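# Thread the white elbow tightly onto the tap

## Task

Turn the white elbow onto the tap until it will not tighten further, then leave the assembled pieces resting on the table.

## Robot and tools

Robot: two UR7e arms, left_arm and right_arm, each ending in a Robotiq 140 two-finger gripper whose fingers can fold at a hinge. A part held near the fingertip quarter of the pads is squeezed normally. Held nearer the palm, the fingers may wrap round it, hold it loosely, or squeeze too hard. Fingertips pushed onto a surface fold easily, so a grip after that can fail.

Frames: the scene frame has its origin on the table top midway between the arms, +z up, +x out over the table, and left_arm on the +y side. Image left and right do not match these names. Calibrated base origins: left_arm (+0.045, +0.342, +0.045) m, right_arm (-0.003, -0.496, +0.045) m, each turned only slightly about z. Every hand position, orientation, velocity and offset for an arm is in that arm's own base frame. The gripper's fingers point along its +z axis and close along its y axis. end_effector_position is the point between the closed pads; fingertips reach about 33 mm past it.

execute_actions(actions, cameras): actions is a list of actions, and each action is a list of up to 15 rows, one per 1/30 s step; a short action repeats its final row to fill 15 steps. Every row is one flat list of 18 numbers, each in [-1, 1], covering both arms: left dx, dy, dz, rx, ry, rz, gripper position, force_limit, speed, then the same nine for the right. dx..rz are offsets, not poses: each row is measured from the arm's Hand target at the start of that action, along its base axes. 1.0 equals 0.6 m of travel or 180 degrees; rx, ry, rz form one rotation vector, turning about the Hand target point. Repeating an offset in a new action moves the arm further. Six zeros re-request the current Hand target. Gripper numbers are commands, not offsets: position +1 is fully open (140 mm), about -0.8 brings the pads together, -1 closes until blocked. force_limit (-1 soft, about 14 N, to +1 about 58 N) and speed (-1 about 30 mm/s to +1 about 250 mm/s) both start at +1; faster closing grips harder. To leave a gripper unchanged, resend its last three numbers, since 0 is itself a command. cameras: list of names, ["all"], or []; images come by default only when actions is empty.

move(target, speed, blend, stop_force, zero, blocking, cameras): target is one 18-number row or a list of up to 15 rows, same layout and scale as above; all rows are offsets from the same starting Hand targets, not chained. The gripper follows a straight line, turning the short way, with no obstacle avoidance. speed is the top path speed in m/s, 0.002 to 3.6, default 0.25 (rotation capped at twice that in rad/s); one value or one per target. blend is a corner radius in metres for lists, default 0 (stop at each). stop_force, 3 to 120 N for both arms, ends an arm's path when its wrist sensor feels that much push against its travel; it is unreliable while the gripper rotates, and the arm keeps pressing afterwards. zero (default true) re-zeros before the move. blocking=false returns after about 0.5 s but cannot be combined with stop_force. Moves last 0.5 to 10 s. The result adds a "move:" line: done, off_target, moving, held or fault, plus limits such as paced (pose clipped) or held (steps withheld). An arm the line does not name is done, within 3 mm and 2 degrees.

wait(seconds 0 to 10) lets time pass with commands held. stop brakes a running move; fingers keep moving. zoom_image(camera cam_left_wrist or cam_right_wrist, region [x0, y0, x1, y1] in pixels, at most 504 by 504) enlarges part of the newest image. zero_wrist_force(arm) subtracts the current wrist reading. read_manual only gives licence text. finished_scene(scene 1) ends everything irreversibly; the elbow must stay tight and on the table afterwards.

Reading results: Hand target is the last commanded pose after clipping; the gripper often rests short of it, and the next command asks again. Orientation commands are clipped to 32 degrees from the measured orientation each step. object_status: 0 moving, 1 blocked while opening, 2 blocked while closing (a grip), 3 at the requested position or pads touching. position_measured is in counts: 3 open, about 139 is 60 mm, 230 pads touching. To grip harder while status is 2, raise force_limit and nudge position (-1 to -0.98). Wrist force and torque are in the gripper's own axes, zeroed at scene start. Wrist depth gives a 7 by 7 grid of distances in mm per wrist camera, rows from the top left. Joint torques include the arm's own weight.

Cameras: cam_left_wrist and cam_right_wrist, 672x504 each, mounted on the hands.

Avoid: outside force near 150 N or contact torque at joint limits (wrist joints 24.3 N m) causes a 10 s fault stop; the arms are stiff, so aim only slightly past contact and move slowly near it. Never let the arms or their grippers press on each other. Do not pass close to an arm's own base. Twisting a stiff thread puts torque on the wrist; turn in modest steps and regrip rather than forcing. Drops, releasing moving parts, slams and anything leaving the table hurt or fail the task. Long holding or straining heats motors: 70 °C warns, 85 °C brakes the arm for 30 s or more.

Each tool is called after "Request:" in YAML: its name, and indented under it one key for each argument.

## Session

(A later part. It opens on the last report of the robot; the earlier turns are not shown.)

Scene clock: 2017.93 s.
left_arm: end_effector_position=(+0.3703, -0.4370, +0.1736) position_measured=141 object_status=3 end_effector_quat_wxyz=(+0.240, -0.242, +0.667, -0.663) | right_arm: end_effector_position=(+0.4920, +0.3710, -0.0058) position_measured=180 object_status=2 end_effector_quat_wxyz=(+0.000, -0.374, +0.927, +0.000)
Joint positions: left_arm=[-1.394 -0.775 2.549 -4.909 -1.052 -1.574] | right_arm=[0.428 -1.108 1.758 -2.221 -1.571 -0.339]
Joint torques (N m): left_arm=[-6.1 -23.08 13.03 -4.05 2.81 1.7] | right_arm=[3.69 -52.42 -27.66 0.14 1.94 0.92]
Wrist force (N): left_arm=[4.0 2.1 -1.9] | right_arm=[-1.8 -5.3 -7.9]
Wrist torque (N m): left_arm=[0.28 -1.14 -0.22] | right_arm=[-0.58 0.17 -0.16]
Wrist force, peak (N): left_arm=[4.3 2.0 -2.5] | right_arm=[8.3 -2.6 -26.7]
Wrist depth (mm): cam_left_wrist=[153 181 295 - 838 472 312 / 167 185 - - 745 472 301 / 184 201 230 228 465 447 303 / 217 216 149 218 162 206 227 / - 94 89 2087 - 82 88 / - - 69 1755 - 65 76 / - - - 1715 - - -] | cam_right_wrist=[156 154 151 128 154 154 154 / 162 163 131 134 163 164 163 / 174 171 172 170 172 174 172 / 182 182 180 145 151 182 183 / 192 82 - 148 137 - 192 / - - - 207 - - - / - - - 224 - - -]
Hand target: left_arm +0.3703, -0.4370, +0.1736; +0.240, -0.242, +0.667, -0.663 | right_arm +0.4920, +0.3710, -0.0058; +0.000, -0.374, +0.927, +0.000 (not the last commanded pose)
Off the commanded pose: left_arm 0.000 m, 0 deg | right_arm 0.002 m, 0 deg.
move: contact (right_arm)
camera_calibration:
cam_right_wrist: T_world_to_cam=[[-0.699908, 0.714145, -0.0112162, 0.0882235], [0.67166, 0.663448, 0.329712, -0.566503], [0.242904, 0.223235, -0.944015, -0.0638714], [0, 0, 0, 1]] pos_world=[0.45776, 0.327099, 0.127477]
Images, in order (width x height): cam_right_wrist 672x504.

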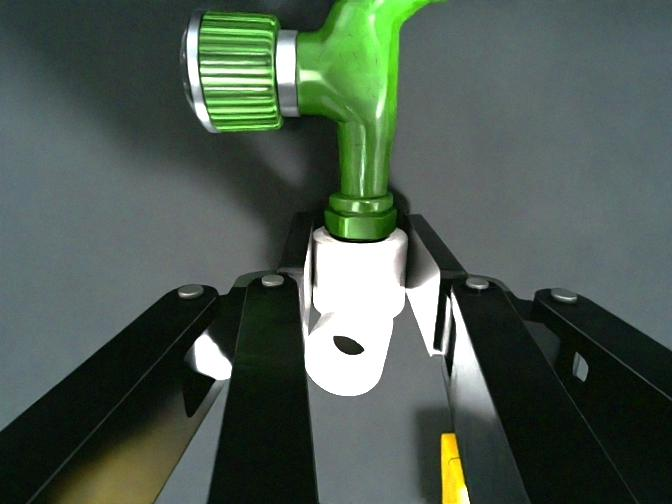

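Request:
move:
  target: [0,0,0,0,0,0,-0.1,0,-1,0,0,0.001,0,0,0,-1,1,0.6]
  speed: 0.01

Request:
move:
  target: [0,0,0,0,0,0,-0.1,0,-1,0,0,0,0,0,0,-0.2,0,-1]
  speed: 0.05
  cameras: ["cam_right_wrist"]

Scene clock: 2023.93 s.
left_arm: end_effector_position=(+0.3703, -0.4370, +0.1736) position_measured=141 object_status=3 end_effector_quat_wxyz=(+0.240, -0.242, +0.667, -0.663) | right_arm: end_effector_position=(+0.4920, +0.3710, -0.0052) position_measured=180 object_status=2 end_effector_quat_wxyz=(+0.000, -0.374, +0.927, +0.000)
Joint positions: left_arm=[-1.394 -0.775 2.549 -4.909 -1.052 -1.574] | right_arm=[0.428 -1.109 1.758 -2.22 -1.571 -0.339]
Joint torques (N m): left_arm=[-6.76 -23.36 12.72 -3.88 2.85 1.63] | right_arm=[1.81 -55.98 -31.74 -1.15 2.04 0.6]
Wrist force (N): left_arm=[4.1 2.0 -2.1] | right_arm=[1.1 -4.9 -2.2]
Wrist torque (N m): left_arm=[0.27 -1.16 -0.22] | right_arm=[-0.75 -0.12 -0.06]
Wrist force, peak (N): left_arm=[4.6 2.1 -2.0] | right_arm=[-1.8 -5.3 -7.9]
Wrist depth (mm): cam_left_wrist=[154 182 271 - 838 473 314 / 167 186 - 3115 835 473 301 / 184 201 228 239 455 448 304 / 217 215 149 217 162 207 227 / - 94 90 1874 142 82 89 / - - 69 1784 - 64 76 / - - - 1715 - - -] | cam_right_wrist=[156 153 128 128 155 155 155 / 163 162 131 134 163 162 164 / 174 171 172 170 173 172 173 / 183 183 180 145 148 185 182 / 192 82 - 148 136 - - / - - - 208 - - - / - - - 224 - - -]
Hand target: left_arm +0.3703, -0.4370, +0.1736; +0.240, -0.242, +0.667, -0.663 | right_arm +0.4920, +0.3710, -0.0052; +0.000, -0.374, +0.927, +0.000
Off the commanded pose: left_arm 0.000 m, 0 deg | right_arm 0.000 m, 0 deg.
move: done

Scene clock: 2024.77 s.
left_arm: end_effector_position=(+0.3703, -0.4370, +0.1736) position_measured=141 object_status=3 end_effector_quat_wxyz=(+0.240, -0.242, +0.667, -0.663) | right_arm: end_effector_position=(+0.4920, +0.3710, -0.0052) position_measured=154 object_status=0 end_effector_quat_wxyz=(+0.000, -0.374, +0.927, +0.000)
Joint positions: left_arm=[-1.394 -0.775 2.549 -4.909 -1.052 -1.574] | right_arm=[0.428 -1.109 1.758 -2.22 -1.571 -0.339]
Joint torques (N m): left_arm=[-6.06 -23.57 12.66 -3.72 2.84 1.69] | right_arm=[1.62 -57.41 -30.75 -1.6 1.93 0.45]
Wrist force (N): left_arm=[4.3 2.0 -2.1] | right_arm=[1.1 -4.7 -1.8]
Wrist torque (N m): left_arm=[0.27 -1.19 -0.22] | right_arm=[-0.98 -0.25 -0.02]
Wrist force, peak (N): left_arm=[4.3 2.1 -2.2] | right_arm=[1.1 -5.3 -2.3]
Wrist depth (mm): cam_left_wrist=[153 182 277 - 844 477 315 / 167 185 - - 745 478 302 / 184 203 229 225 462 447 303 / 216 216 149 218 162 201 219 / - 94 90 1993 1907 82 89 / - - 69 1715 - 64 76 / - - - 1591 - - -] | cam_right_wrist=[- 155 125 132 154 155 153 / 161 162 133 140 163 164 166 / 174 171 172 171 173 174 173 / 183 182 179 151 148 182 183 / - 82 - 148 142 - - / - - - 208 209 - - / - - - 227 223 - -]
Hand target: left_arm +0.3703, -0.4370, +0.1736; +0.240, -0.242, +0.667, -0.663 | right_arm +0.4920, +0.3710, -0.0052; +0.000, -0.374, +0.927, +0.000
Off the commanded pose: left_arm 0.000 m, 0 deg | right_arm 0.000 m, 0 deg.
move: done
camera_calibration:
cam_right_wrist: T_world_to_cam=[[-0.699908, 0.714145, -0.0112162, 0.0882302], [0.67166, 0.663448, 0.329712, -0.566701], [0.242904, 0.223235, -0.944015, -0.063305], [0, 0, 0, 1]] pos_world=[0.45776, 0.327099, 0.128077]
Images, in order (width x height): cam_right_wrist 672x504.

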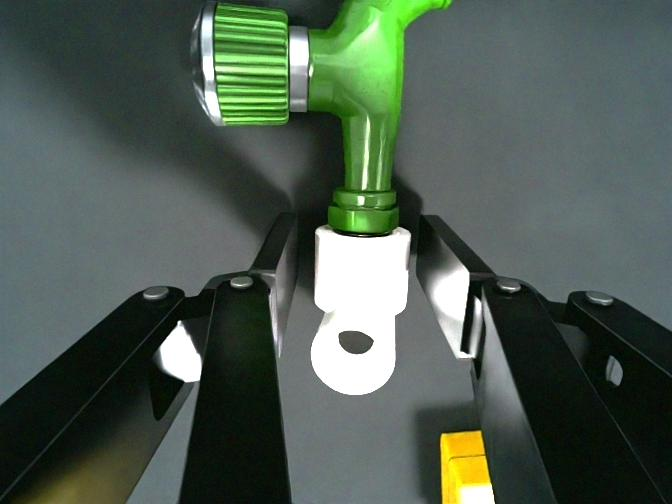

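Request:
wait:
  seconds: 1.5
  cameras: ["all"]

Scene clock: 2029.83 s.
left_arm: end_effector_position=(+0.3703, -0.4370, +0.1736) position_measured=141 object_status=3 end_effector_quat_wxyz=(+0.240, -0.242, +0.667, -0.663) | right_arm: end_effector_position=(+0.4920, +0.3710, -0.0052) position_measured=154 object_status=3 end_effector_quat_wxyz=(+0.000, -0.374, +0.927, +0.000)
Joint positions: left_arm=[-1.394 -0.775 2.549 -4.909 -1.052 -1.574] | right_arm=[0.428 -1.109 1.758 -2.22 -1.571 -0.339]
Joint torques (N m): left_arm=[-6.42 -22.92 12.63 -3.86 2.73 1.57] | right_arm=[0.34 -55.65 -32.49 -2.27 2.04 0.65]
Wrist force (N): left_arm=[4.1 2.1 -1.9] | right_arm=[1.3 -4.5 -1.8]
Wrist torque (N m): left_arm=[0.28 -1.15 -0.22] | right_arm=[-0.93 -0.29 -0.02]
Wrist force, peak (N): left_arm=[4.6 1.9 -2.2] | right_arm=[1.1 -5.1 -1.9]
Wrist depth (mm): cam_left_wrist=[154 182 274 - 807 472 315 / 168 185 - - 763 472 301 / 184 203 230 227 672 445 305 / 217 217 149 218 162 201 220 / - 93 90 - - 82 89 / - - 70 1813 - 64 76 / - - - 1603 - - -] | cam_right_wrist=[- 154 127 131 155 155 155 / 164 163 133 137 161 163 163 / 175 171 172 170 174 175 173 / 183 184 179 151 148 181 183 / - 82 - 145 154 93 - / - - - 207 209 - - / - - - - 224 - -]
Hand target: left_arm +0.3703, -0.4370, +0.1736; +0.240, -0.242, +0.667, -0.663 | right_arm +0.4920, +0.3710, -0.0052; +0.000, -0.374, +0.927, +0.000
Tool commands: left_gripper/position=-0.1 left_gripper/force_limit=+0.0 left_gripper/speed=-1.0 right_gripper/position=-0.2 right_gripper/force_limit=+0.0 right_gripper/speed=-1.0
Off the commanded pose: left_arm 0.000 m, 0 deg | right_arm 0.000 m, 0 deg.
wait: 1.50 s; at rest from the start
camera_calibration:
cam_left_wrist: T_world_to_cam=[[0.00756142, -0.003655, -0.999965, 0.183026], [0.509972, 0.860191, 0.00071214, 0.190787], [0.860158, -0.509959, 0.00836821, -0.393431], [0, 0, 0, 1]] pos_world=[0.239733, -0.364078, 0.186176]
cam_right_wrist: T_world_to_cam=[[-0.699908, 0.714145, -0.0112162, 0.0882302], [0.67166, 0.663448, 0.329712, -0.566701], [0.242904, 0.223235, -0.944015, -0.063305], [0, 0, 0, 1]] pos_world=[0.45776, 0.327099, 0.128077]

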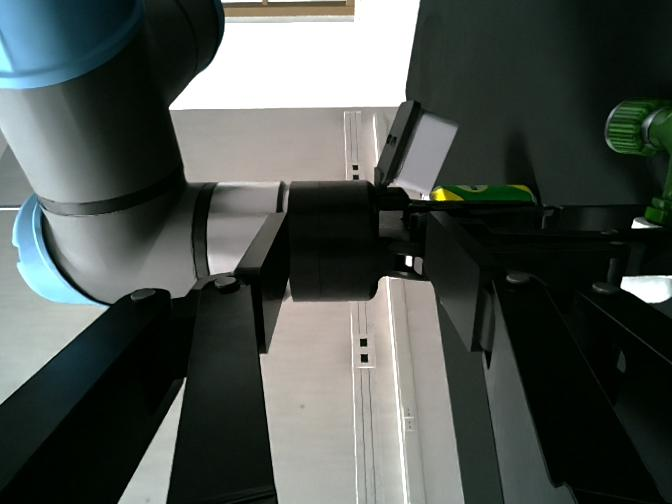

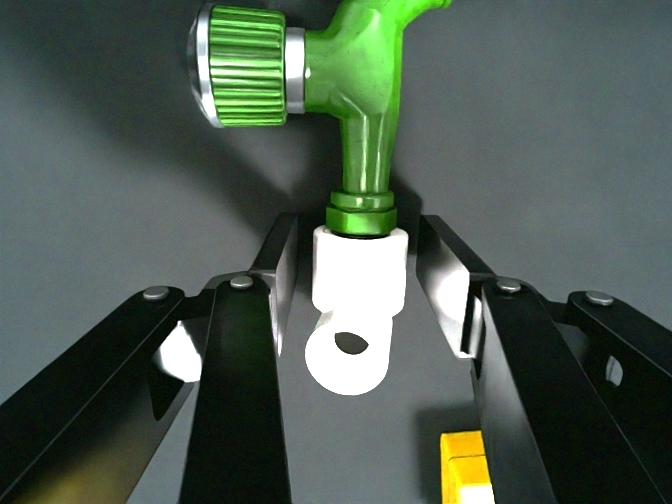

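Request:
wait:
  seconds: 1.5
  cameras: ["cam_right_wrist"]

Scene clock: 2033.60 s.
left_arm: end_effector_position=(+0.3703, -0.4370, +0.1736) position_measured=141 object_status=3 end_effector_quat_wxyz=(+0.240, -0.242, +0.667, -0.663) | right_arm: end_effector_position=(+0.4920, +0.3710, -0.0052) position_measured=154 object_status=3 end_effector_quat_wxyz=(+0.000, -0.374, +0.927, +0.000)
Joint positions: left_arm=[-1.394 -0.775 2.549 -4.909 -1.052 -1.574] | right_arm=[0.428 -1.109 1.758 -2.22 -1.571 -0.339]
Joint torques (N m): left_arm=[-6.13 -22.84 12.81 -3.38 2.9 1.61] | right_arm=[-2.02 -56.21 -31.12 -3.25 2.15 0.34]
Wrist force (N): left_arm=[4.2 2.0 -2.1] | right_arm=[1.0 -4.5 -1.8]
Wrist torque (N m): left_arm=[0.25 -1.17 -0.22] | right_arm=[-0.94 -0.21 -0.02]
Wrist force, peak (N): left_arm=[4.4 2.2 -2.2] | right_arm=[1.1 -4.7 -2.3]
Wrist depth (mm): cam_left_wrist=[154 182 278 - 854 477 313 / 168 186 2731 2989 740 477 302 / 185 206 225 227 666 448 303 / 217 217 149 219 161 201 220 / - 93 90 1975 142 82 88 / - - 66 1638 - 64 76 / - - - 1742 - - -] | cam_right_wrist=[156 156 126 131 155 154 157 / 163 163 132 137 162 163 163 / 174 172 172 170 173 174 173 / 183 186 178 148 148 182 183 / - 82 - 151 154 93 - / - - - 208 205 - - / - - - 224 - - -]
Hand target: left_arm +0.3703, -0.4370, +0.1736; +0.240, -0.242, +0.667, -0.663 | right_arm +0.4920, +0.3710, -0.0052; +0.000, -0.374, +0.927, +0.000
Tool commands: left_gripper/position=-0.1 left_gripper/force_limit=+0.0 left_gripper/speed=-1.0 right_gripper/position=-0.2 right_gripper/force_limit=+0.0 right_gripper/speed=-1.0
Off the commanded pose: left_arm 0.000 m, 0 deg | right_arm 0.000 m, 0 deg.
wait: 1.50 s; at rest from the start
camera_calibration:
cam_right_wrist: T_world_to_cam=[[-0.699908, 0.714145, -0.0112162, 0.0882302], [0.67166, 0.663448, 0.329712, -0.566701], [0.242904, 0.223235, -0.944015, -0.063305], [0, 0, 0, 1]] pos_world=[0.45776, 0.327099, 0.128077]
Images, in order (width x height): cam_right_wrist 672x504.

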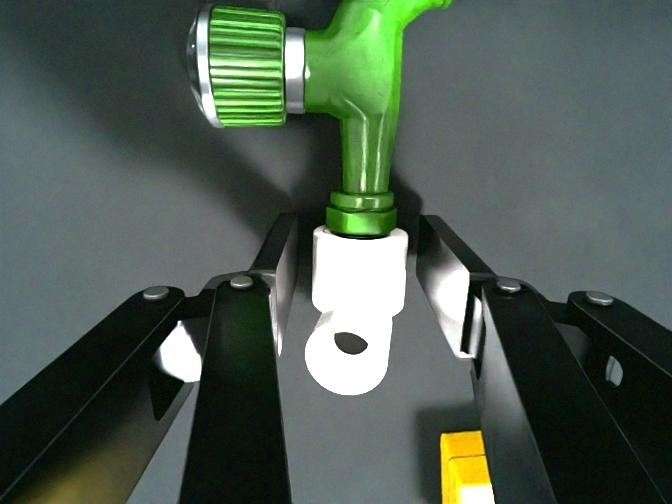

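Request:
move:
  target:
    - [0,0,0,0,0,0,-0.1,0,-1,0,0,0,0,0,0,-0.08,0,-1]
    - [0,0,0,0,0,0,-0.1,0,-1,0,0,0.3,0,0,0,-0.08,0,-1]
  speed: 0.12
  cameras: ["cam_right_wrist"]

Scene clock: 2039.67 s.
left_arm: end_effector_position=(+0.3703, -0.4370, +0.1736) position_measured=141 object_status=3 end_effector_quat_wxyz=(+0.240, -0.242, +0.667, -0.663) | right_arm: end_effector_position=(+0.4920, +0.3711, +0.1747) position_measured=139 object_status=3 end_effector_quat_wxyz=(+0.000, -0.374, +0.927, +0.000)
Joint positions: left_arm=[-1.394 -0.775 2.549 -4.909 -1.052 -1.574] | right_arm=[0.428 -1.287 1.505 -1.789 -1.571 -0.339]
Joint torques (N m): left_arm=[-6.65 -21.83 13.11 -3.6 2.97 1.45] | right_arm=[-4.82 -51.99 -37.28 -1.41 -1.48 -2.79]
Wrist force (N): left_arm=[4.1 2.1 -1.9] | right_arm=[1.4 -4.4 -1.8]
Wrist torque (N m): left_arm=[0.28 -1.16 -0.22] | right_arm=[-0.91 -0.31 0.00]
Wrist force, peak (N): left_arm=[4.5 2.1 -2.3] | right_arm=[1.3 -4.8 -2.2]
Wrist depth (mm): cam_left_wrist=[- - 2029 2234 933 473 313 / 226 - - 2731 838 479 287 / 232 2353 2836 2353 844 449 319 / 220 203 150 219 162 448 352 / - 93 90 2147 143 82 89 / - - 69 1957 - 64 76 / - - - 1715 - - -] | cam_right_wrist=[309 318 318 317 318 319 320 / 342 335 333 312 338 335 336 / 359 352 357 352 355 346 167 / - 377 150 377 168 375 374 / - 82 125 400 361 - - / - - 428 423 428 - - / - - - 461 460 - -]
Hand target: left_arm +0.3703, -0.4370, +0.1736; +0.240, -0.242, +0.667, -0.663 | right_arm +0.4920, +0.3710, +0.1748; +0.000, -0.374, +0.927, +0.000
Off the commanded pose: left_arm 0.000 m, 0 deg | right_arm 0.000 m, 0 deg.
move: done
camera_calibration:
cam_right_wrist: T_world_to_cam=[[-0.699924, 0.71413, -0.0111487, 0.0901698], [0.671644, 0.663432, 0.329775, -0.625956], [0.242898, 0.223329, -0.943994, 0.106513], [0, 0, 0, 1]] pos_world=[0.45766, 0.327099, 0.307977]
Images, in order (width x height): cam_right_wrist 672x504.

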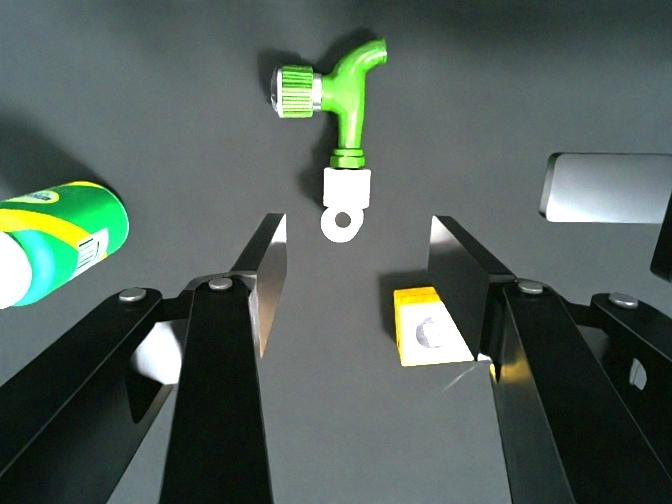

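Request:
zoom_image:
  camera: "cam_right_wrist"
  region: [250, 30, 420, 260]

Scaled by 2.191 from the camera's 672x504 image, which has a finer 960x720 frame.

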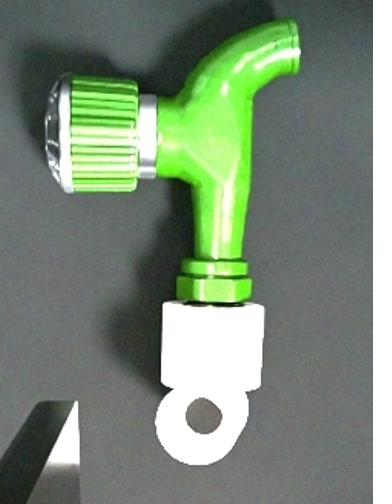

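Request:
finished_scene:

The scene is finished: the task was done.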